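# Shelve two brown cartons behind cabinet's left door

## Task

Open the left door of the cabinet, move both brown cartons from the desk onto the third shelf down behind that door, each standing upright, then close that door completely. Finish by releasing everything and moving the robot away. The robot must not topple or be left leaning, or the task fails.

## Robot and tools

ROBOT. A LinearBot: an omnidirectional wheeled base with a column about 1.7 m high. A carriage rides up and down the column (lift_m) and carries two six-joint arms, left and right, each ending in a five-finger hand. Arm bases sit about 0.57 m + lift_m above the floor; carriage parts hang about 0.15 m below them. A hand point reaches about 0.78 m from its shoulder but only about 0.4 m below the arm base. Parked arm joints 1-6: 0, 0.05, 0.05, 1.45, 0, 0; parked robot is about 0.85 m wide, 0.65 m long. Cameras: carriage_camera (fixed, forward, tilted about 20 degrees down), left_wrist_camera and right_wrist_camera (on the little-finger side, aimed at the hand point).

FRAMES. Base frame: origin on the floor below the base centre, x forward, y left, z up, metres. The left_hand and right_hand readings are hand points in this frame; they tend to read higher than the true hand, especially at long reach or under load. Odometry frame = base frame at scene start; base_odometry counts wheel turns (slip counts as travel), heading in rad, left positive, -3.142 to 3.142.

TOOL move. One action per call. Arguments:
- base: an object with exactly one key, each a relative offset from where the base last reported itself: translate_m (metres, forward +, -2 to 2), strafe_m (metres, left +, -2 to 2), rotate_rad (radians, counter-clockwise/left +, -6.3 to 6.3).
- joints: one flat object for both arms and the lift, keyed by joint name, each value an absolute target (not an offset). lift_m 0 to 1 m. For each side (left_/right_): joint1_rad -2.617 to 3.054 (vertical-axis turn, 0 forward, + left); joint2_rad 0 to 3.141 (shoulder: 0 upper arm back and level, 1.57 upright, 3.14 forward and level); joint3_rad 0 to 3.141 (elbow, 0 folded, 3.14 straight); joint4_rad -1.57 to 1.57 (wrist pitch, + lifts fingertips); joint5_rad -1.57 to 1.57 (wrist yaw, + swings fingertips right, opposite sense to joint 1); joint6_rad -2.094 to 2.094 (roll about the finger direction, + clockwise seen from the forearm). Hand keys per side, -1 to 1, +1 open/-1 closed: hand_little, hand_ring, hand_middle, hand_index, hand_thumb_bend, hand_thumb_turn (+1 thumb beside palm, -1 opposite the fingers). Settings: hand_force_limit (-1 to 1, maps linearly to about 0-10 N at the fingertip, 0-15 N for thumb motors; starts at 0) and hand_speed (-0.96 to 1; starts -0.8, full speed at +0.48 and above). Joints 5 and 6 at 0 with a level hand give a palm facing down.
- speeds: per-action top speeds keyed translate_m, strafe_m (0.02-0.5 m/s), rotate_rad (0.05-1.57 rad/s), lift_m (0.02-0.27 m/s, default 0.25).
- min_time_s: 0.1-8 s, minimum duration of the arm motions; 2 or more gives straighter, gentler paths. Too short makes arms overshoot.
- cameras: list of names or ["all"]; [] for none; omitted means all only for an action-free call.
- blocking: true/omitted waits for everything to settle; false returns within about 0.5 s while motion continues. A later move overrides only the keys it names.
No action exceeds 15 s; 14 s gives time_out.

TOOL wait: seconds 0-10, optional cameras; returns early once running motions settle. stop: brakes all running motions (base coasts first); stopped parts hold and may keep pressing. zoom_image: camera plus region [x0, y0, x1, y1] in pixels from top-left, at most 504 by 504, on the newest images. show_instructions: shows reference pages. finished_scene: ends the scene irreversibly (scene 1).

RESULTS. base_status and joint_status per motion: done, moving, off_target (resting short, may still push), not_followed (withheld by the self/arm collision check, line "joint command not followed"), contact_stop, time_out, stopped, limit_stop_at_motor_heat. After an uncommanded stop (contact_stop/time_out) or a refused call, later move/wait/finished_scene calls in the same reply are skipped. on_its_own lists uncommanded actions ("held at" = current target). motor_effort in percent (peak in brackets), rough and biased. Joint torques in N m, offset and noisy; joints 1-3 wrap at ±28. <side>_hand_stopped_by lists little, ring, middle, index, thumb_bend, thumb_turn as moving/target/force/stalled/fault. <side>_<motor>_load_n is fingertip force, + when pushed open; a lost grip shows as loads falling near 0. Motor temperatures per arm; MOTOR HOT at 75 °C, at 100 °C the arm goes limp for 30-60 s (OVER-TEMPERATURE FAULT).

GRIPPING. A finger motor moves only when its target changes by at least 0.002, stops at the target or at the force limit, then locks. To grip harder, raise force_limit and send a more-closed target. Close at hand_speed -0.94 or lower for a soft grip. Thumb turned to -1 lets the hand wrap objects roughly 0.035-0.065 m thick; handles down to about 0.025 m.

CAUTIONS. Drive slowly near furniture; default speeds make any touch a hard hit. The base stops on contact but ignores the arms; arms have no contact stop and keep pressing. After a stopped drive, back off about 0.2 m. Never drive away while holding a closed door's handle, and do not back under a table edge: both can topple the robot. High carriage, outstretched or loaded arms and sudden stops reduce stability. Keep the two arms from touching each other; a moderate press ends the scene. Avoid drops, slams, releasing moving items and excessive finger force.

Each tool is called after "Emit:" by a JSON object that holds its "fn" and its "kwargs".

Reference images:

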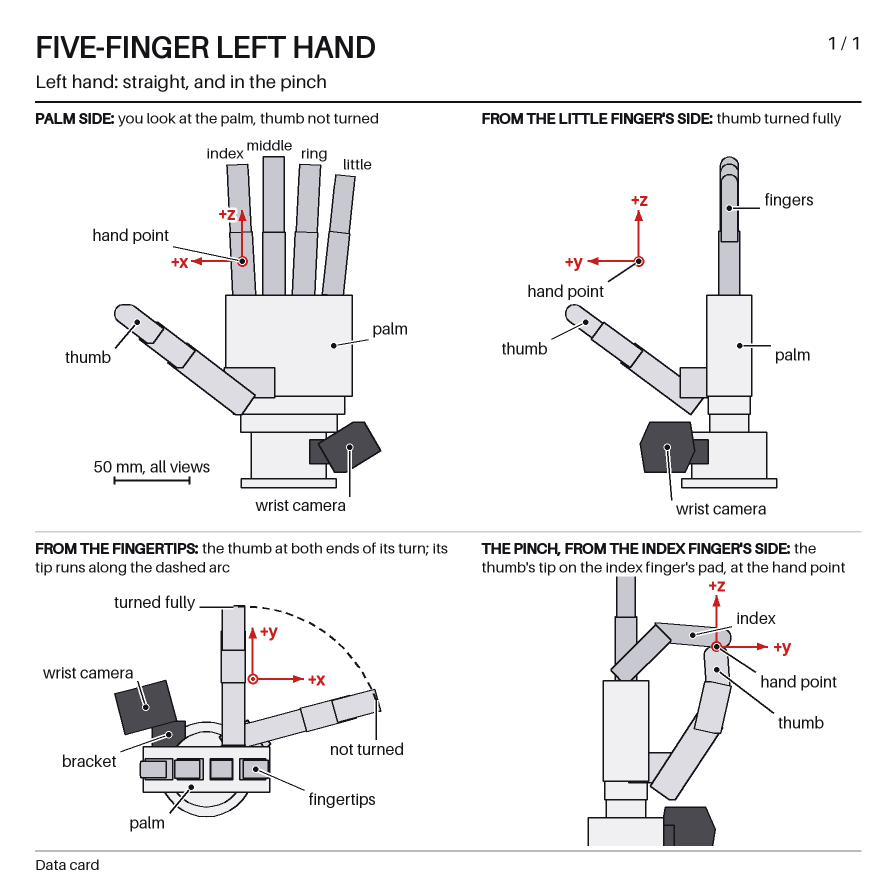

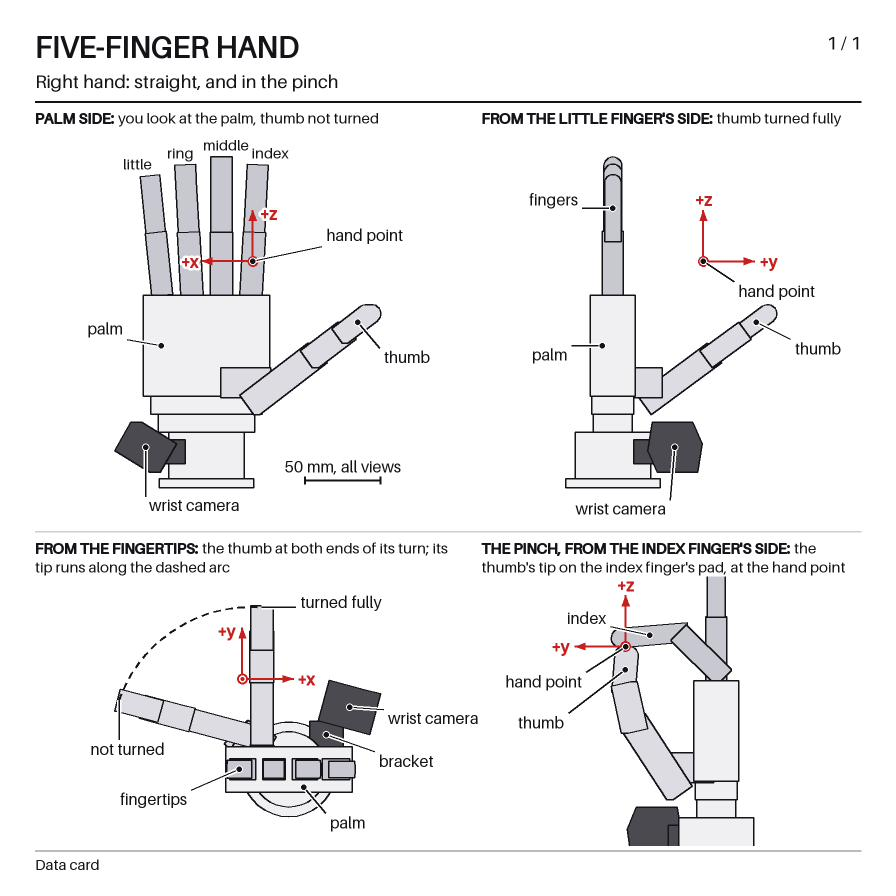

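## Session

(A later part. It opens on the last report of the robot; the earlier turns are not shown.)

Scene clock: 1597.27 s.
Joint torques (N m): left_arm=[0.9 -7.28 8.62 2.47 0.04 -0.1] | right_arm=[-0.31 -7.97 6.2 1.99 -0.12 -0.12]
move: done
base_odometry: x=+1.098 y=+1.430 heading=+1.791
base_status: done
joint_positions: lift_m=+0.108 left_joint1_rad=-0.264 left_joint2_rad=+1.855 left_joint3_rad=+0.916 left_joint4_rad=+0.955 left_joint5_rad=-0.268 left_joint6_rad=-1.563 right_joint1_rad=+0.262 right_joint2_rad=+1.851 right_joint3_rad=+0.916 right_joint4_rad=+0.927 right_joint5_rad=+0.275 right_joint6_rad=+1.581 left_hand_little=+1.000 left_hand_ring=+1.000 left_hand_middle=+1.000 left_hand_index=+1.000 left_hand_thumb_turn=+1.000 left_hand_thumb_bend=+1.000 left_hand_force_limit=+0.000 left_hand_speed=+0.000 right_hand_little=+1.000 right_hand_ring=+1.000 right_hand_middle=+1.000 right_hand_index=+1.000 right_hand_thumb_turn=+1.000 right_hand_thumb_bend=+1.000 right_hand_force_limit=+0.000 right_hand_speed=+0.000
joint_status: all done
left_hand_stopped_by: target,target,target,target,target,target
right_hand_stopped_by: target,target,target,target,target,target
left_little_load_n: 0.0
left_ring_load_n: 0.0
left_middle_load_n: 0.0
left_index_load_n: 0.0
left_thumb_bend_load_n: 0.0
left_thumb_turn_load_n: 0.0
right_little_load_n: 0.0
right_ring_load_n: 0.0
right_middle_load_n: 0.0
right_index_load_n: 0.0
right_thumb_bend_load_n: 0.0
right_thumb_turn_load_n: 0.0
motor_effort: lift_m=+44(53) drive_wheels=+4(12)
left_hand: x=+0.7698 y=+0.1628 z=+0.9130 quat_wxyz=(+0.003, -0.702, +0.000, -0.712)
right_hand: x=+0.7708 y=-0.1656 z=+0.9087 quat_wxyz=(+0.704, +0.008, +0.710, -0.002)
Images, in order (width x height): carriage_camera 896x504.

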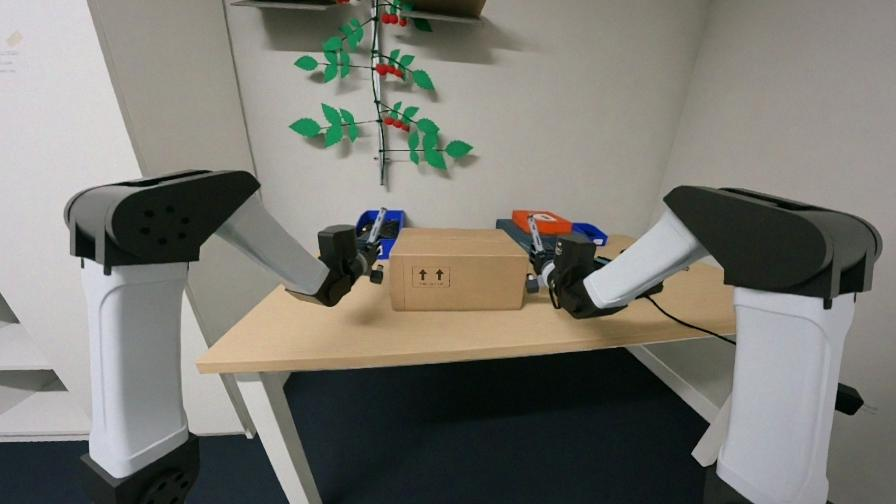

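Emit:
{"fn": "move", "kwargs": {"base": {"strafe_m": -0.015}, "speeds": {"strafe_m": 0.03}}}

Emit:
{"fn": "move", "kwargs": {"joints": {"left_joint1_rad": -0.38, "left_joint5_rad": -0.37, "right_joint1_rad": 0.38, "right_joint5_rad": 0.37}, "min_time_s": 2}}

Emit:
{"fn": "move", "kwargs": {"joints": {"left_joint1_rad": -0.44, "left_joint5_rad": -0.36, "right_joint1_rad": 0.44, "right_joint5_rad": 0.36}, "min_time_s": 2.5, "cameras": ["carriage_camera"]}}

Emit:
{"fn": "zoom_image", "kwargs": {"camera": "carriage_camera", "region": [340, 190, 564, 350]}}

Scene clock: 1604.20 s.
Joint torques (N m): left_arm=[0.68 -7.23 8.34 2.42 -0.01 -0.08] | right_arm=[-0.18 -7.98 6.11 2 -0.12 -0.12]
move: done
base_odometry: x=+1.112 y=+1.433 heading=+1.792
base_status: done
joint_positions: lift_m=+0.108 left_joint1_rad=-0.261 left_joint2_rad=+1.855 left_joint3_rad=+0.916 left_joint4_rad=+0.954 left_joint5_rad=-0.263 left_joint6_rad=-1.563 right_joint1_rad=+0.262 right_joint2_rad=+1.851 right_joint3_rad=+0.916 right_joint4_rad=+0.926 right_joint5_rad=+0.272 right_joint6_rad=+1.581 left_hand_little=+1.000 left_hand_ring=+1.000 left_hand_middle=+1.000 left_hand_index=+1.000 left_hand_thumb_turn=+1.000 left_hand_thumb_bend=+1.000 left_hand_force_limit=+0.000 left_hand_speed=+0.000 right_hand_little=+1.000 right_hand_ring=+1.000 right_hand_middle=+1.000 right_hand_index=+1.000 right_hand_thumb_turn=+1.000 right_hand_thumb_bend=+1.000 right_hand_force_limit=+0.000 right_hand_speed=+0.000
joint_status: not commanded
left_hand_stopped_by: target,target,target,target,target,target
right_hand_stopped_by: target,target,target,target,target,target
left_little_load_n: 0.0
left_ring_load_n: 0.0
left_middle_load_n: 0.5
left_index_load_n: 0.0
left_thumb_bend_load_n: 0.0
left_thumb_turn_load_n: 0.0
right_little_load_n: 0.0
right_ring_load_n: 0.0
right_middle_load_n: 0.0
right_index_load_n: 0.0
right_thumb_bend_load_n: 0.0
right_thumb_turn_load_n: 0.0
motor_effort: lift_m=+42(45) drive_wheels=-5(10)
left_hand: x=+0.7699 y=+0.1633 z=+0.9129 quat_wxyz=(+0.002, -0.702, +0.000, -0.712)
right_hand: x=+0.7707 y=-0.1652 z=+0.9086 quat_wxyz=(+0.704, +0.007, +0.710, -0.001)
pictures: none

Scene clock: 1606.50 s.
Joint torques (N m): left_arm=[-3.44 -7.21 8.44 2.39 0.4 -0.15] | right_arm=[4.11 -7.86 6.08 1.98 -0.43 0.09]
move: off_target
base_odometry: x=+1.112 y=+1.433 heading=+1.792
base_status: not commanded
joint_positions: lift_m=+0.108 left_joint1_rad=-0.336 left_joint2_rad=+1.855 left_joint3_rad=+0.916 left_joint4_rad=+0.954 left_joint5_rad=-0.418 left_joint6_rad=-1.558 right_joint1_rad=+0.330 right_joint2_rad=+1.851 right_joint3_rad=+0.916 right_joint4_rad=+0.926 right_joint5_rad=+0.417 right_joint6_rad=+1.563 left_hand_little=+1.000 left_hand_ring=+1.000 left_hand_middle=+1.000 left_hand_index=+1.000 left_hand_thumb_turn=+1.000 left_hand_thumb_bend=+1.000 left_hand_force_limit=+0.000 left_hand_speed=+0.000 right_hand_little=+1.000 right_hand_ring=+1.000 right_hand_middle=+1.000 right_hand_index=+1.000 right_hand_thumb_turn=+1.000 right_hand_thumb_bend=+1.000 right_hand_force_limit=+0.000 right_hand_speed=+0.000
joint_status: left_joint1_rad off_target (ended at -0.336, target -0.380); left_joint5_rad off_target (ended at -0.418, target -0.370); right_joint1_rad off_target (ended at +0.330, target +0.380); right_joint5_rad off_target (ended at +0.416, target +0.370)
left_hand_stopped_by: target,target,target,target,target,target
right_hand_stopped_by: target,target,target,target,target,target
left_little_load_n: 0.0
left_ring_load_n: 0.0
left_middle_load_n: 0.0
left_index_load_n: 0.0
left_thumb_bend_load_n: 0.0
left_thumb_turn_load_n: 0.0
right_little_load_n: 0.0
right_ring_load_n: 0.0
right_middle_load_n: 0.0
right_index_load_n: 0.0
right_thumb_bend_load_n: 0.0
right_thumb_turn_load_n: -0.5
motor_effort: lift_m=+42(45) drive_wheels=-5(6)
left_hand: x=+0.7662 y=+0.1530 z=+0.9125 quat_wxyz=(+0.031, -0.702, -0.026, -0.711)
right_hand: x=+0.7674 y=-0.1560 z=+0.9074 quat_wxyz=(+0.703, +0.027, +0.709, -0.034)
pictures: none

Scene clock: 1609.30 s.
Joint torques (N m): left_arm=[-6.94 -7.13 8.4 2.31 1.03 -0.34] | right_arm=[7.98 -7.87 6.06 1.95 -1.07 0.27]
move: off_target
base_odometry: x=+1.112 y=+1.433 heading=+1.792
base_status: not commanded
joint_positions: lift_m=+0.108 left_joint1_rad=-0.356 left_joint2_rad=+1.855 left_joint3_rad=+0.916 left_joint4_rad=+0.960 left_joint5_rad=-0.474 left_joint6_rad=-1.539 right_joint1_rad=+0.345 right_joint2_rad=+1.851 right_joint3_rad=+0.916 right_joint4_rad=+0.929 right_joint5_rad=+0.477 right_joint6_rad=+1.546 left_hand_little=+1.000 left_hand_ring=+1.000 left_hand_middle=+1.000 left_hand_index=+1.000 left_hand_thumb_turn=+1.000 left_hand_thumb_bend=+1.000 left_hand_force_limit=+0.000 left_hand_speed=+0.000 right_hand_little=+1.000 right_hand_ring=+1.000 right_hand_middle=+1.000 right_hand_index=+1.000 right_hand_thumb_turn=+1.000 right_hand_thumb_bend=+1.000 right_hand_force_limit=+0.000 right_hand_speed=+0.000
joint_status: left_joint1_rad off_target (ended at -0.355, target -0.440); left_joint5_rad off_target (ended at -0.473, target -0.360); right_joint1_rad off_target (ended at +0.345, target +0.440); right_joint5_rad off_target (ended at +0.477, target +0.360)
left_hand_stopped_by: target,target,target,target,target,target
right_hand_stopped_by: target,target,target,target,target,target
left_little_load_n: 0.0
left_ring_load_n: 0.0
left_middle_load_n: 0.0
left_index_load_n: -0.5
left_thumb_bend_load_n: 0.0
left_thumb_turn_load_n: 0.0
right_little_load_n: 0.0
right_ring_load_n: 0.0
right_middle_load_n: 0.0
right_index_load_n: 0.0
right_thumb_bend_load_n: 0.0
right_thumb_turn_load_n: 0.0
motor_effort: lift_m=+44(45) drive_wheels=-6(6)
left_hand: x=+0.7652 y=+0.1531 z=+0.9128 quat_wxyz=(+0.050, -0.700, -0.033, -0.712)
right_hand: x=+0.7674 y=-0.1595 z=+0.9072 quat_wxyz=(+0.703, +0.037, +0.708, -0.056)
Images, in order (width x height): carriage_camera 896x504.

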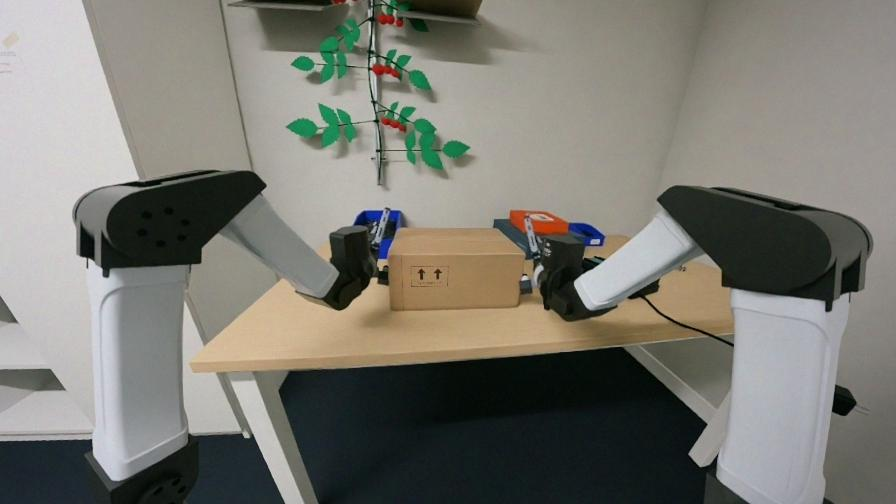

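Scaled by 2.250 from the camera's image (finer frame: 1280x720).

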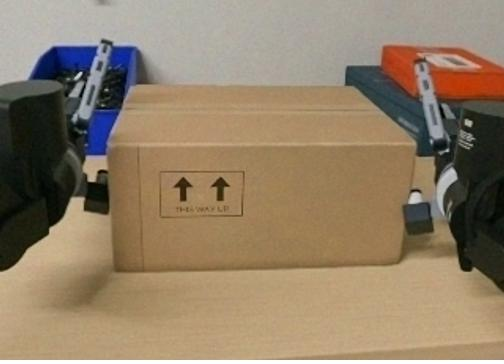

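Emit:
{"fn": "move", "kwargs": {"joints": {"left_joint1_rad": -0.28, "left_joint5_rad": -0.28, "right_joint1_rad": 0.28, "right_joint5_rad": 0.28, "left_joint6_rad": -1.57, "right_joint6_rad": 1.57}, "min_time_s": 2}}

Emit:
{"fn": "move", "kwargs": {"base": {"translate_m": -0.028}, "joints": {"right_joint2_rad": 1.81}, "speeds": {"translate_m": 0.03}}}

Emit:
{"fn": "move", "kwargs": {"joints": {"left_joint1_rad": -0.38, "left_joint5_rad": -0.37, "right_joint1_rad": 0.38, "right_joint5_rad": 0.37}, "min_time_s": 2, "cameras": ["all"]}}

Emit:
{"fn": "zoom_image", "kwargs": {"camera": "carriage_camera", "region": [340, 190, 564, 350]}}

Scene clock: 1620.57 s.
Joint torques (N m): left_arm=[0.79 -7.23 8.68 2.34 0.03 -0.07] | right_arm=[-0.76 -7.92 6.11 2 -0.15 0.18]
move: done
base_odometry: x=+1.112 y=+1.433 heading=+1.792
base_status: not commanded
joint_positions: lift_m=+0.108 left_joint1_rad=-0.284 left_joint2_rad=+1.855 left_joint3_rad=+0.916 left_joint4_rad=+0.959 left_joint5_rad=-0.289 left_joint6_rad=-1.563 right_joint1_rad=+0.287 right_joint2_rad=+1.851 right_joint3_rad=+0.916 right_joint4_rad=+0.929 right_joint5_rad=+0.296 right_joint6_rad=+1.556 left_hand_little=+1.000 left_hand_ring=+1.000 left_hand_middle=+1.000 left_hand_index=+1.000 left_hand_thumb_turn=+1.000 left_hand_thumb_bend=+1.000 left_hand_force_limit=+0.000 left_hand_speed=+0.000 right_hand_little=+1.000 right_hand_ring=+1.000 right_hand_middle=+1.000 right_hand_index=+1.000 right_hand_thumb_turn=+1.000 right_hand_thumb_bend=+1.000 right_hand_force_limit=+0.000 right_hand_speed=+0.000
joint_status: all done
left_hand_stopped_by: target,target,target,target,target,target
right_hand_stopped_by: target,target,target,target,target,target
left_little_load_n: 0.0
left_ring_load_n: 0.0
left_middle_load_n: 0.0
left_index_load_n: -0.5
left_thumb_bend_load_n: 0.0
left_thumb_turn_load_n: 0.0
right_little_load_n: 0.0
right_ring_load_n: 0.0
right_middle_load_n: 0.0
right_index_load_n: 0.0
right_thumb_bend_load_n: 0.0
right_thumb_turn_load_n: 0.0
motor_effort: lift_m=+42(45) drive_wheels=-5(6)
left_hand: x=+0.7678 y=+0.1560 z=+0.9141 quat_wxyz=(+0.002, -0.700, -0.001, -0.714)
right_hand: x=+0.7681 y=-0.1555 z=+0.9078 quat_wxyz=(+0.705, -0.003, +0.709, -0.009)
pictures: none

Scene clock: 1622.00 s.
Joint torques (N m): left_arm=[0.58 -7.01 8.53 2.38 -0.01 -0.14] | right_arm=[-0.61 -9.22 6.17 1.98 -0.14 0.16]
move: done
base_odometry: x=+1.118 y=+1.406 heading=+1.792
base_status: done
joint_positions: lift_m=+0.108 left_joint1_rad=-0.283 left_joint2_rad=+1.855 left_joint3_rad=+0.916 left_joint4_rad=+0.954 left_joint5_rad=-0.287 left_joint6_rad=-1.563 right_joint1_rad=+0.286 right_joint2_rad=+1.838 right_joint3_rad=+0.916 right_joint4_rad=+0.925 right_joint5_rad=+0.295 right_joint6_rad=+1.556 left_hand_little=+1.000 left_hand_ring=+1.000 left_hand_middle=+1.000 left_hand_index=+1.000 left_hand_thumb_turn=+1.000 left_hand_thumb_bend=+1.000 left_hand_force_limit=+0.000 left_hand_speed=+0.000 right_hand_little=+1.000 right_hand_ring=+1.000 right_hand_middle=+1.000 right_hand_index=+1.000 right_hand_thumb_turn=+1.000 right_hand_thumb_bend=+1.000 right_hand_force_limit=+0.000 right_hand_speed=+0.000
joint_status: all done
left_hand_stopped_by: target,target,target,target,target,target
right_hand_stopped_by: target,target,target,target,target,target
left_little_load_n: 0.0
left_ring_load_n: 0.0
left_middle_load_n: 0.0
left_index_load_n: 0.0
left_thumb_bend_load_n: 0.0
left_thumb_turn_load_n: 0.0
right_little_load_n: 0.0
right_ring_load_n: 0.0
right_middle_load_n: 0.0
right_index_load_n: 0.0
right_thumb_bend_load_n: 0.0
right_thumb_turn_load_n: 0.0
motor_effort: lift_m=+43(45) drive_wheels=+2(14)
left_hand: x=+0.7680 y=+0.1561 z=+0.9128 quat_wxyz=(+0.003, -0.702, +0.000, -0.712)
right_hand: x=+0.7668 y=-0.1564 z=+0.9139 quat_wxyz=(+0.708, -0.002, +0.706, -0.008)
pictures: none

Scene clock: 1624.40 s.
Joint torques (N m): left_arm=[-0.23 -7.19 8.51 2.4 0.06 -0.11] | right_arm=[0.64 -9.18 6.34 2.04 -0.06 0.09]
move: done
base_odometry: x=+1.118 y=+1.406 heading=+1.792
base_status: not commanded
joint_positions: lift_m=+0.108 left_joint1_rad=-0.373 left_joint2_rad=+1.855 left_joint3_rad=+0.916 left_joint4_rad=+0.954 left_joint5_rad=-0.381 left_joint6_rad=-1.563 right_joint1_rad=+0.373 right_joint2_rad=+1.838 right_joint3_rad=+0.916 right_joint4_rad=+0.925 right_joint5_rad=+0.383 right_joint6_rad=+1.562 left_hand_little=+1.000 left_hand_ring=+1.000 left_hand_middle=+1.000 left_hand_index=+1.000 left_hand_thumb_turn=+1.000 left_hand_thumb_bend=+1.000 left_hand_force_limit=+0.000 left_hand_speed=+0.000 right_hand_little=+1.000 right_hand_ring=+1.000 right_hand_middle=+1.000 right_hand_index=+1.000 right_hand_thumb_turn=+1.000 right_hand_thumb_bend=+1.000 right_hand_force_limit=+0.000 right_hand_speed=+0.000
joint_status: all done
left_hand_stopped_by: target,target,target,target,target,target
right_hand_stopped_by: target,target,target,target,target,target
left_little_load_n: 0.0
left_ring_load_n: 0.0
left_middle_load_n: 0.0
left_index_load_n: 0.0
left_thumb_bend_load_n: 0.0
left_thumb_turn_load_n: 0.0
right_little_load_n: 0.0
right_ring_load_n: 0.0
right_middle_load_n: 0.0
right_index_load_n: 0.0
right_thumb_bend_load_n: 0.0
right_thumb_turn_load_n: 0.0
motor_effort: lift_m=+44(45) drive_wheels=+2(3)
left_hand: x=+0.7577 y=+0.1261 z=+0.9128 quat_wxyz=(+0.004, -0.702, -0.002, -0.712)
right_hand: x=+0.7566 y=-0.1268 z=+0.9142 quat_wxyz=(+0.708, +0.001, +0.706, -0.006)
pictures: carriage_camera, left_wrist_camera, right_wrist_camera
Images, in order (width x height): carriage_camera 896x504, left_wrist_camera 896x504, right_wrist_camera 896x504.

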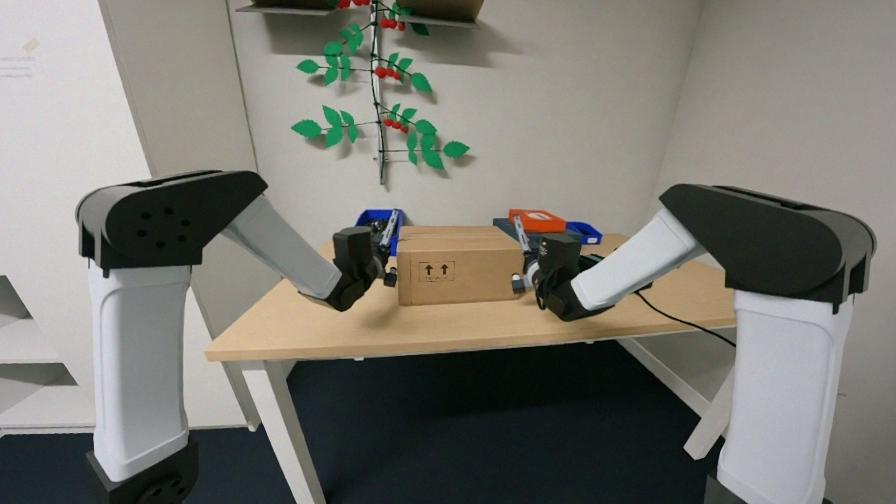

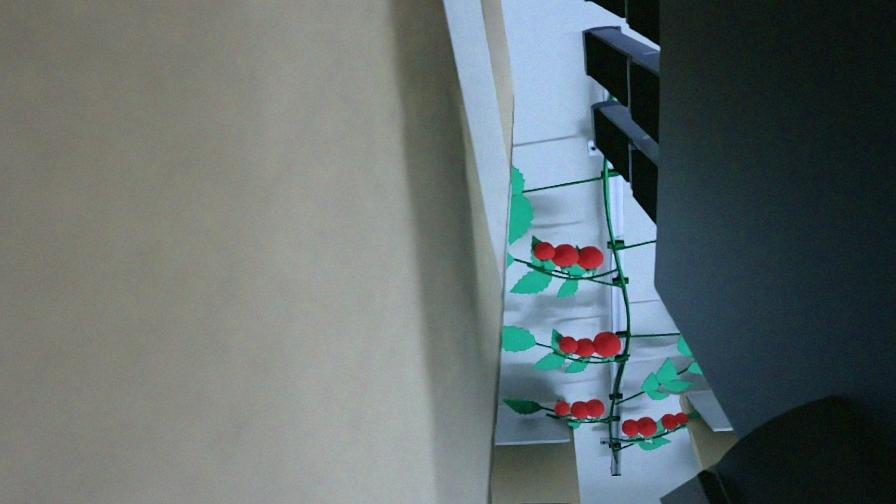

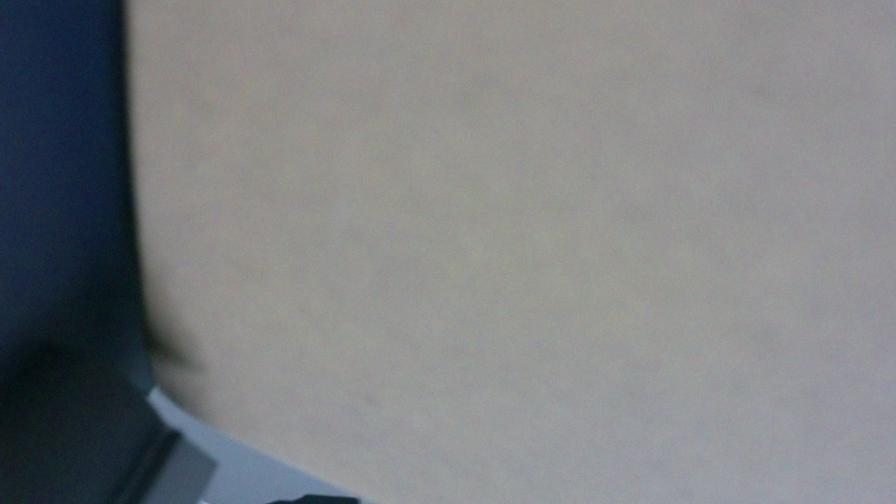

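Scaled by 2.250 from the camera's image (finer frame: 1280x720).

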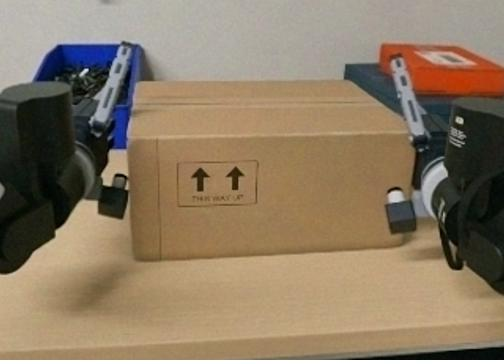

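Emit:
{"fn": "move", "kwargs": {"base": {"strafe_m": -0.015}, "speeds": {"strafe_m": 0.05}, "cameras": ["all"]}}

Scene clock: 1645.80 s.
Joint torques (N m): left_arm=[-0.16 -7.25 8.4 2.39 0.03 -0.1] | right_arm=[0.7 -9.28 6.09 2.01 -0.12 0.09]
move: done
base_odometry: x=+1.133 y=+1.409 heading=+1.792
base_status: done
joint_positions: lift_m=+0.108 left_joint1_rad=-0.374 left_joint2_rad=+1.855 left_joint3_rad=+0.916 left_joint4_rad=+0.954 left_joint5_rad=-0.379 left_joint6_rad=-1.563 right_joint1_rad=+0.373 right_joint2_rad=+1.838 right_joint3_rad=+0.916 right_joint4_rad=+0.925 right_joint5_rad=+0.383 right_joint6_rad=+1.562 left_hand_little=+1.000 left_hand_ring=+1.000 left_hand_middle=+1.000 left_hand_index=+1.000 left_hand_thumb_turn=+1.000 left_hand_thumb_bend=+1.000 left_hand_force_limit=+0.000 left_hand_speed=+0.000 right_hand_little=+1.000 right_hand_ring=+1.000 right_hand_middle=+1.000 right_hand_index=+1.000 right_hand_thumb_turn=+1.000 right_hand_thumb_bend=+1.000 right_hand_force_limit=+0.000 right_hand_speed=+0.000
joint_status: not commanded
left_hand_stopped_by: target,target,target,target,target,target
right_hand_stopped_by: target,target,target,target,target,target
left_little_load_n: 0.0
left_ring_load_n: 0.0
left_middle_load_n: 0.0
left_index_load_n: 0.0
left_thumb_bend_load_n: 0.0
left_thumb_turn_load_n: -0.5
right_little_load_n: 0.0
right_ring_load_n: 0.0
right_middle_load_n: 0.0
right_index_load_n: 0.0
right_thumb_bend_load_n: 0.0
right_thumb_turn_load_n: 0.0
motor_effort: lift_m=+43(44) drive_wheels=-2(14)
left_hand: x=+0.7575 y=+0.1254 z=+0.9128 quat_wxyz=(+0.003, -0.702, -0.001, -0.712)
right_hand: x=+0.7566 y=-0.1269 z=+0.9143 quat_wxyz=(+0.708, +0.001, +0.706, -0.006)
pictures: carriage_camera, left_wrist_camera, right_wrist_camera
Images, in order (width x height): carriage_camera 896x504, left_wrist_camera 896x504, right_wrist_camera 896x504.

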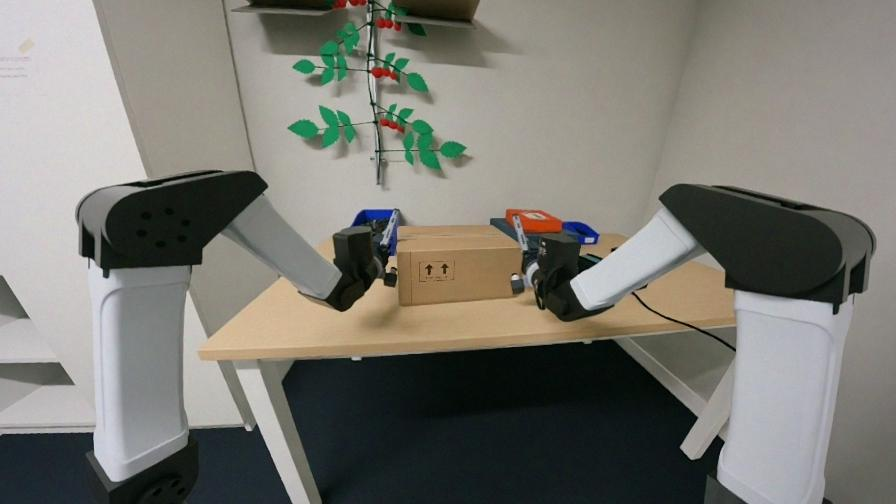

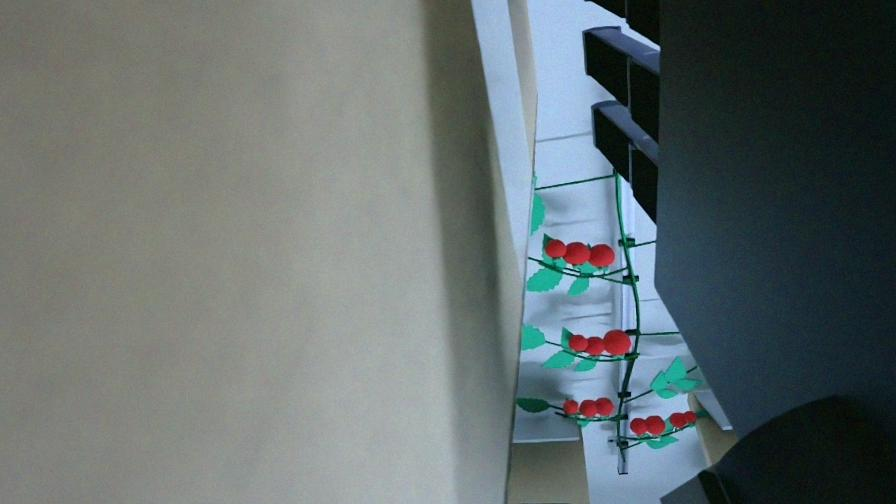

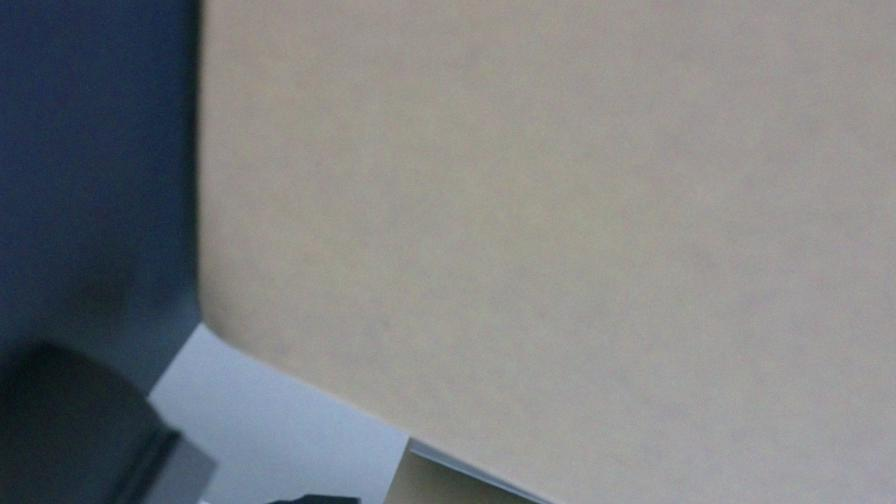

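Emit:
{"fn": "zoom_image", "kwargs": {"camera": "carriage_camera", "region": [340, 190, 600, 336]}}

Scaled by 1.938 from the camera's image (finer frame: 1280x720).

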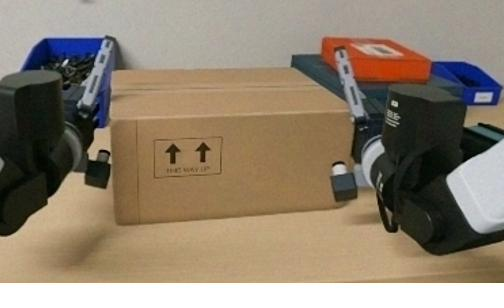

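Emit:
{"fn": "move", "kwargs": {"base": {"translate_m": -0.2}, "speeds": {"translate_m": 0.12}, "joints": {"left_joint1_rad": -0.33, "right_joint1_rad": 0.33, "left_joint5_rad": -0.33, "right_joint5_rad": 0.33}}}

Emit:
{"fn": "move", "kwargs": {"base": {"rotate_rad": 0.19}, "speeds": {"rotate_rad": 0.2}}}

Emit:
{"fn": "move", "kwargs": {"base": {"strafe_m": -0.185}, "speeds": {"strafe_m": 0.12}, "cameras": ["carriage_camera"]}}

Emit:
{"fn": "zoom_image", "kwargs": {"camera": "carriage_camera", "region": [340, 170, 600, 316]}}

Scene clock: 1668.00 s.
Joint torques (N m): left_arm=[0.16 -7.27 8.59 2.41 -0.01 -0.1] | right_arm=[-0.08 -9.01 6.23 2.03 -0.14 0.08]
move: done
base_odometry: x=+1.177 y=+1.214 heading=+1.791
base_status: done
joint_positions: lift_m=+0.108 left_joint1_rad=-0.329 left_joint2_rad=+1.855 left_joint3_rad=+0.916 left_joint4_rad=+0.953 left_joint5_rad=-0.338 left_joint6_rad=-1.563 right_joint1_rad=+0.331 right_joint2_rad=+1.838 right_joint3_rad=+0.916 right_joint4_rad=+0.924 right_joint5_rad=+0.345 right_joint6_rad=+1.562 left_hand_little=+1.000 left_hand_ring=+1.000 left_hand_middle=+1.000 left_hand_index=+1.000 left_hand_thumb_turn=+1.000 left_hand_thumb_bend=+1.000 left_hand_force_limit=+0.000 left_hand_speed=+0.000 right_hand_little=+1.000 right_hand_ring=+1.000 right_hand_middle=+1.000 right_hand_index=+1.000 right_hand_thumb_turn=+1.000 right_hand_thumb_bend=+1.000 right_hand_force_limit=+0.000 right_hand_speed=+0.000
joint_status: all done
left_hand_stopped_by: target,target,target,target,target,target
right_hand_stopped_by: target,target,target,target,target,target
left_little_load_n: 0.0
left_ring_load_n: 0.0
left_middle_load_n: 0.0
left_index_load_n: 0.0
left_thumb_bend_load_n: 0.0
left_thumb_turn_load_n: 0.0
right_little_load_n: 0.0
right_ring_load_n: 0.0
right_middle_load_n: 0.0
right_index_load_n: 0.0
right_thumb_bend_load_n: -0.5
right_thumb_turn_load_n: 0.0
motor_effort: lift_m=+43(45) drive_wheels=-2(11)
left_hand: x=+0.7634 y=+0.1415 z=+0.9127 quat_wxyz=(+0.004, -0.702, -0.002, -0.712)
right_hand: x=+0.7622 y=-0.1422 z=+0.9141 quat_wxyz=(+0.708, +0.002, +0.706, -0.008)
pictures: none

Scene clock: 1669.50 s.
Joint torques (N m): left_arm=[0.18 -7.21 8.65 2.48 -0.04 -0.04] | right_arm=[-0.23 -9.22 6.05 2.03 -0.11 0.08]
move: done
base_odometry: x=+1.177 y=+1.214 heading=+1.981
base_status: done
joint_positions: lift_m=+0.108 left_joint1_rad=-0.328 left_joint2_rad=+1.855 left_joint3_rad=+0.916 left_joint4_rad=+0.953 left_joint5_rad=-0.335 left_joint6_rad=-1.563 right_joint1_rad=+0.331 right_joint2_rad=+1.838 right_joint3_rad=+0.916 right_joint4_rad=+0.924 right_joint5_rad=+0.341 right_joint6_rad=+1.562 left_hand_little=+1.000 left_hand_ring=+1.000 left_hand_middle=+1.000 left_hand_index=+1.000 left_hand_thumb_turn=+1.000 left_hand_thumb_bend=+1.000 left_hand_force_limit=+0.000 left_hand_speed=+0.000 right_hand_little=+1.000 right_hand_ring=+1.000 right_hand_middle=+1.000 right_hand_index=+1.000 right_hand_thumb_turn=+1.000 right_hand_thumb_bend=+1.000 right_hand_force_limit=+0.000 right_hand_speed=+0.000
joint_status: not commanded
left_hand_stopped_by: target,target,target,target,target,target
right_hand_stopped_by: target,target,target,target,target,target
left_little_load_n: 0.0
left_ring_load_n: 0.0
left_middle_load_n: 0.0
left_index_load_n: 0.0
left_thumb_bend_load_n: -0.5
left_thumb_turn_load_n: 0.0
right_little_load_n: 0.0
right_ring_load_n: 0.0
right_middle_load_n: 0.0
right_index_load_n: 0.0
right_thumb_bend_load_n: 0.0
right_thumb_turn_load_n: 0.0
motor_effort: lift_m=+44(44) drive_wheels=-8(12)
left_hand: x=+0.7632 y=+0.1411 z=+0.9127 quat_wxyz=(+0.003, -0.702, -0.001, -0.712)
right_hand: x=+0.7619 y=-0.1411 z=+0.9141 quat_wxyz=(+0.708, +0.001, +0.706, -0.006)
pictures: none

Scene clock: 1671.83 s.
Joint torques (N m): left_arm=[0.73 -7.39 8.53 2.4 -0.02 -0.08] | right_arm=[-0.18 -9.17 5.94 2 -0.07 0.09]
move: done
base_odometry: x=+1.347 y=+1.288 heading=+1.982
base_status: done
joint_positions: lift_m=+0.108 left_joint1_rad=-0.329 left_joint2_rad=+1.855 left_joint3_rad=+0.916 left_joint4_rad=+0.953 left_joint5_rad=-0.335 left_joint6_rad=-1.563 right_joint1_rad=+0.332 right_joint2_rad=+1.838 right_joint3_rad=+0.916 right_joint4_rad=+0.924 right_joint5_rad=+0.338 right_joint6_rad=+1.562 left_hand_little=+1.000 left_hand_ring=+1.000 left_hand_middle=+1.000 left_hand_index=+1.000 left_hand_thumb_turn=+1.000 left_hand_thumb_bend=+1.000 left_hand_force_limit=+0.000 left_hand_speed=+0.000 right_hand_little=+1.000 right_hand_ring=+1.000 right_hand_middle=+1.000 right_hand_index=+1.000 right_hand_thumb_turn=+1.000 right_hand_thumb_bend=+1.000 right_hand_force_limit=+0.000 right_hand_speed=+0.000
joint_status: not commanded
left_hand_stopped_by: target,target,target,target,target,target
right_hand_stopped_by: target,target,target,target,target,target
left_little_load_n: 0.0
left_ring_load_n: 0.0
left_middle_load_n: 0.0
left_index_load_n: 0.0
left_thumb_bend_load_n: 0.0
left_thumb_turn_load_n: 0.0
right_little_load_n: 0.0
right_ring_load_n: 0.0
right_middle_load_n: 0.0
right_index_load_n: 0.0
right_thumb_bend_load_n: 0.0
right_thumb_turn_load_n: 0.0
motor_effort: lift_m=+45(45) drive_wheels=-9(16)
left_hand: x=+0.7630 y=+0.1405 z=+0.9127 quat_wxyz=(+0.003, -0.702, -0.001, -0.712)
right_hand: x=+0.7617 y=-0.1403 z=+0.9139 quat_wxyz=(+0.708, +0.000, +0.706, -0.005)
Images, in order (width x height): carriage_camera 896x504.

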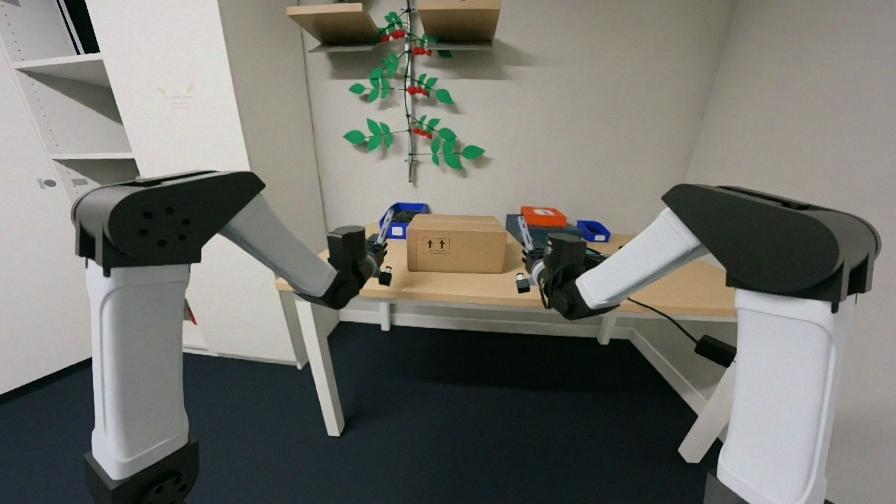

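Scaled by 1.938 from the camera's image (finer frame: 1280x720).

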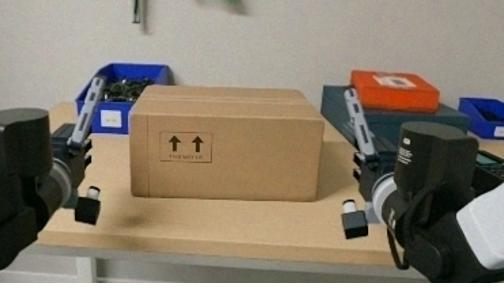

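Emit:
{"fn": "move", "kwargs": {"base": {"strafe_m": -0.012}, "speeds": {"strafe_m": 0.05}}}

Emit:
{"fn": "move", "kwargs": {"base": {"translate_m": 0.215}, "speeds": {"translate_m": 0.1}, "cameras": ["all"]}}

Emit:
{"fn": "zoom_image", "kwargs": {"camera": "carriage_camera", "region": [340, 190, 600, 336]}}

Scene clock: 1678.93 s.
Joint torques (N m): left_arm=[0.5 -7.24 8.59 2.36 -0.02 -0.09] | right_arm=[0.06 -9.05 6.12 2.03 -0.07 0.1]
move: done
base_odometry: x=+1.358 y=+1.293 heading=+1.983
base_status: done
joint_positions: lift_m=+0.108 left_joint1_rad=-0.330 left_joint2_rad=+1.855 left_joint3_rad=+0.916 left_joint4_rad=+0.954 left_joint5_rad=-0.333 left_joint6_rad=-1.563 right_joint1_rad=+0.329 right_joint2_rad=+1.838 right_joint3_rad=+0.916 right_joint4_rad=+0.924 right_joint5_rad=+0.337 right_joint6_rad=+1.562 left_hand_little=+1.000 left_hand_ring=+1.000 left_hand_middle=+1.000 left_hand_index=+1.000 left_hand_thumb_turn=+1.000 left_hand_thumb_bend=+1.000 left_hand_force_limit=+0.000 left_hand_speed=+0.000 right_hand_little=+1.000 right_hand_ring=+1.000 right_hand_middle=+1.000 right_hand_index=+1.000 right_hand_thumb_turn=+1.000 right_hand_thumb_bend=+1.000 right_hand_force_limit=+0.000 right_hand_speed=+0.000
joint_status: not commanded
left_hand_stopped_by: target,target,target,target,target,target
right_hand_stopped_by: target,target,target,target,target,target
left_little_load_n: 0.0
left_ring_load_n: 0.0
left_middle_load_n: 0.0
left_index_load_n: 0.0
left_thumb_bend_load_n: 0.0
left_thumb_turn_load_n: 0.0
right_little_load_n: 0.0
right_ring_load_n: 0.0
right_middle_load_n: 0.0
right_index_load_n: 0.0
right_thumb_bend_load_n: 0.0
right_thumb_turn_load_n: 0.0
motor_effort: lift_m=+44(44) drive_wheels=-8(19)
left_hand: x=+0.7627 y=+0.1396 z=+0.9128 quat_wxyz=(+0.002, -0.702, +0.000, -0.712)
right_hand: x=+0.7620 y=-0.1412 z=+0.9139 quat_wxyz=(+0.708, +0.000, +0.706, -0.005)
pictures: none

Scene clock: 1681.77 s.
Joint torques (N m): left_arm=[0.47 -7.35 8.43 2.4 0.02 -0.07] | right_arm=[0.02 -9.22 6.02 2.01 -0.06 0.09]
move: done
base_odometry: x=+1.272 y=+1.490 heading=+1.983
base_status: done
joint_positions: lift_m=+0.108 left_joint1_rad=-0.330 left_joint2_rad=+1.855 left_joint3_rad=+0.916 left_joint4_rad=+0.954 left_joint5_rad=-0.333 left_joint6_rad=-1.564 right_joint1_rad=+0.329 right_joint2_rad=+1.837 right_joint3_rad=+0.916 right_joint4_rad=+0.924 right_joint5_rad=+0.336 right_joint6_rad=+1.562 left_hand_little=+1.000 left_hand_ring=+1.000 left_hand_middle=+1.000 left_hand_index=+1.000 left_hand_thumb_turn=+1.000 left_hand_thumb_bend=+1.000 left_hand_force_limit=+0.000 left_hand_speed=+0.000 right_hand_little=+1.000 right_hand_ring=+1.000 right_hand_middle=+1.000 right_hand_index=+1.000 right_hand_thumb_turn=+1.000 right_hand_thumb_bend=+1.000 right_hand_force_limit=+0.000 right_hand_speed=+0.000
joint_status: not commanded
left_hand_stopped_by: target,target,target,target,target,target
right_hand_stopped_by: target,target,target,target,target,target
left_little_load_n: 0.0
left_ring_load_n: 0.0
left_middle_load_n: 0.0
left_index_load_n: 0.0
left_thumb_bend_load_n: 0.0
left_thumb_turn_load_n: 0.0
right_little_load_n: 0.0
right_ring_load_n: 0.0
right_middle_load_n: 0.0
right_index_load_n: 0.0
right_thumb_bend_load_n: 0.0
right_thumb_turn_load_n: 0.0
motor_effort: lift_m=+44(46) drive_wheels=-7(12)
left_hand: x=+0.7627 y=+0.1396 z=+0.9128 quat_wxyz=(+0.002, -0.702, +0.000, -0.712)
right_hand: x=+0.7618 y=-0.1411 z=+0.9145 quat_wxyz=(+0.708, +0.000, +0.706, -0.005)
pictures: carriage_camera, left_wrist_camera, right_wrist_camera
Images, in order (width x height): carriage_camera 896x504, left_wrist_camera 896x504, right_wrist_camera 896x504.

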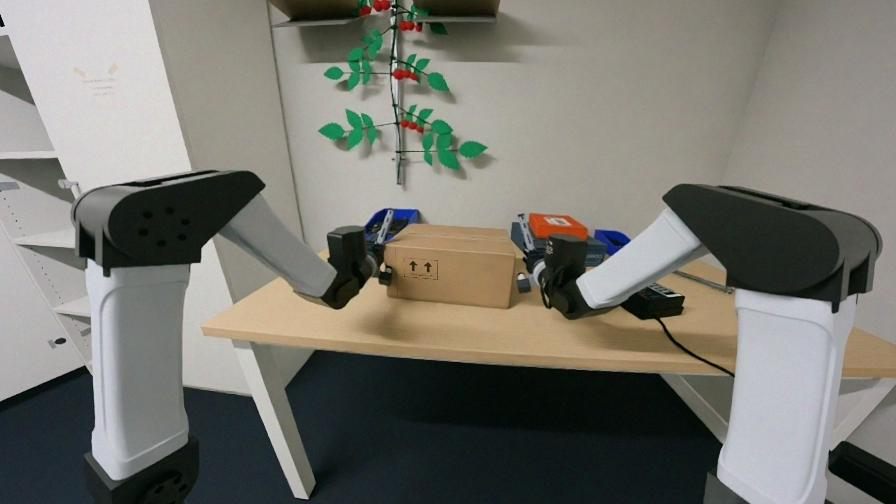

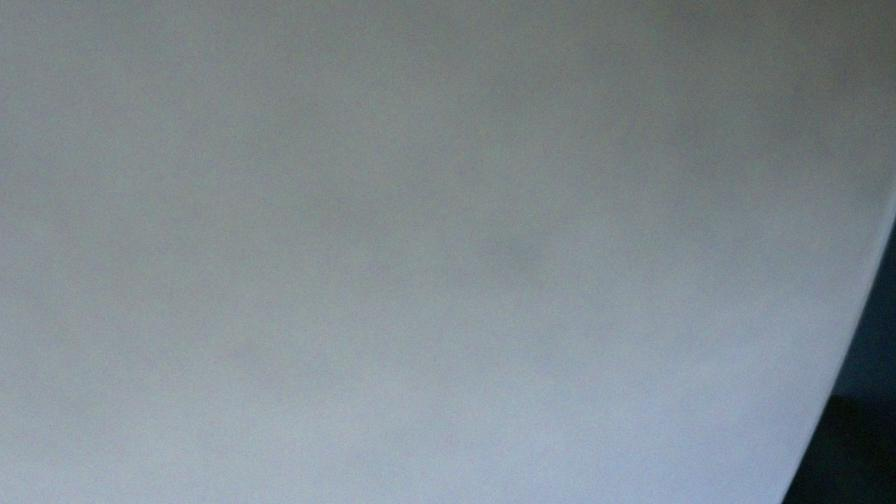

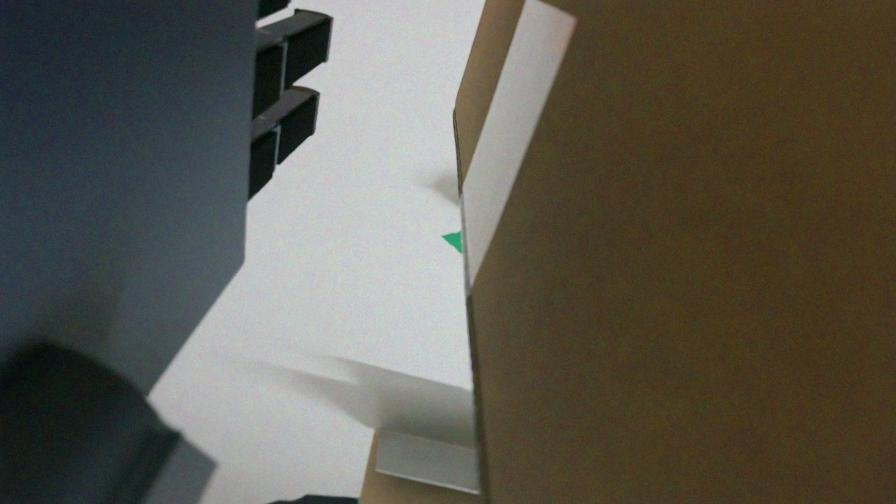

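Scaled by 1.938 from the camera's image (finer frame: 1280x720).

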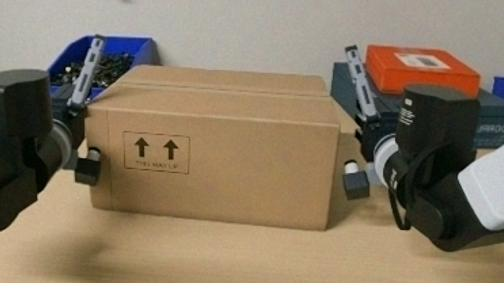

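Emit:
{"fn": "move", "kwargs": {"base": {"translate_m": -0.2}, "speeds": {"translate_m": 0.12}, "cameras": ["carriage_camera"]}}

Emit:
{"fn": "zoom_image", "kwargs": {"camera": "carriage_camera", "region": [340, 170, 600, 316]}}

Scene clock: 1706.10 s.
Joint torques (N m): left_arm=[0.29 -7.27 8.64 2.46 -0.03 -0.07] | right_arm=[-0.12 -9.21 6.06 2.01 -0.06 0.09]
move: done
base_odometry: x=+1.352 y=+1.307 heading=+1.983
base_status: done
joint_positions: lift_m=+0.108 left_joint1_rad=-0.330 left_joint2_rad=+1.855 left_joint3_rad=+0.916 left_joint4_rad=+0.954 left_joint5_rad=-0.333 left_joint6_rad=-1.565 right_joint1_rad=+0.329 right_joint2_rad=+1.837 right_joint3_rad=+0.916 right_joint4_rad=+0.924 right_joint5_rad=+0.336 right_joint6_rad=+1.562 left_hand_little=+1.000 left_hand_ring=+1.000 left_hand_middle=+1.000 left_hand_index=+1.000 left_hand_thumb_turn=+1.000 left_hand_thumb_bend=+1.000 left_hand_force_limit=+0.000 left_hand_speed=+0.000 right_hand_little=+1.000 right_hand_ring=+1.000 right_hand_middle=+1.000 right_hand_index=+1.000 right_hand_thumb_turn=+1.000 right_hand_thumb_bend=+1.000 right_hand_force_limit=+0.000 right_hand_speed=+0.000
joint_status: not commanded
left_hand_stopped_by: target,target,target,target,target,target
right_hand_stopped_by: target,target,target,target,target,target
left_little_load_n: 0.0
left_ring_load_n: 0.0
left_middle_load_n: 0.0
left_index_load_n: 0.0
left_thumb_bend_load_n: 0.0
left_thumb_turn_load_n: 0.0
right_little_load_n: 0.0
right_ring_load_n: 0.0
right_middle_load_n: 0.0
right_index_load_n: 0.0
right_thumb_bend_load_n: 0.0
right_thumb_turn_load_n: 0.0
motor_effort: lift_m=+43(45) drive_wheels=-2(16)
left_hand: x=+0.7628 y=+0.1398 z=+0.9129 quat_wxyz=(+0.001, -0.702, -0.001, -0.712)
right_hand: x=+0.7618 y=-0.1411 z=+0.9144 quat_wxyz=(+0.708, +0.000, +0.706, -0.005)
Images, in order (width x height): carriage_camera 896x504.

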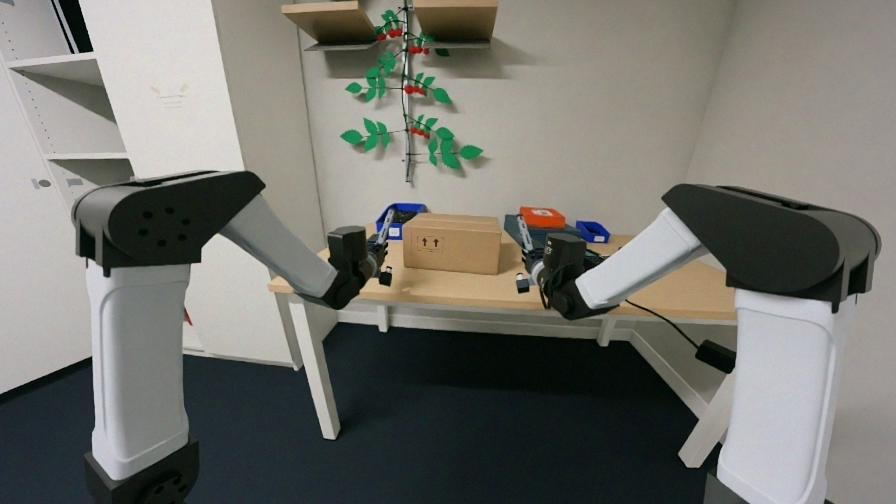

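Scaled by 1.938 from the camera's image (finer frame: 1280x720).

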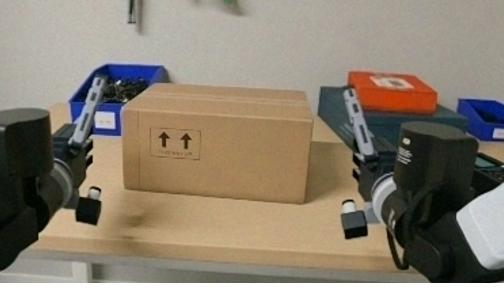

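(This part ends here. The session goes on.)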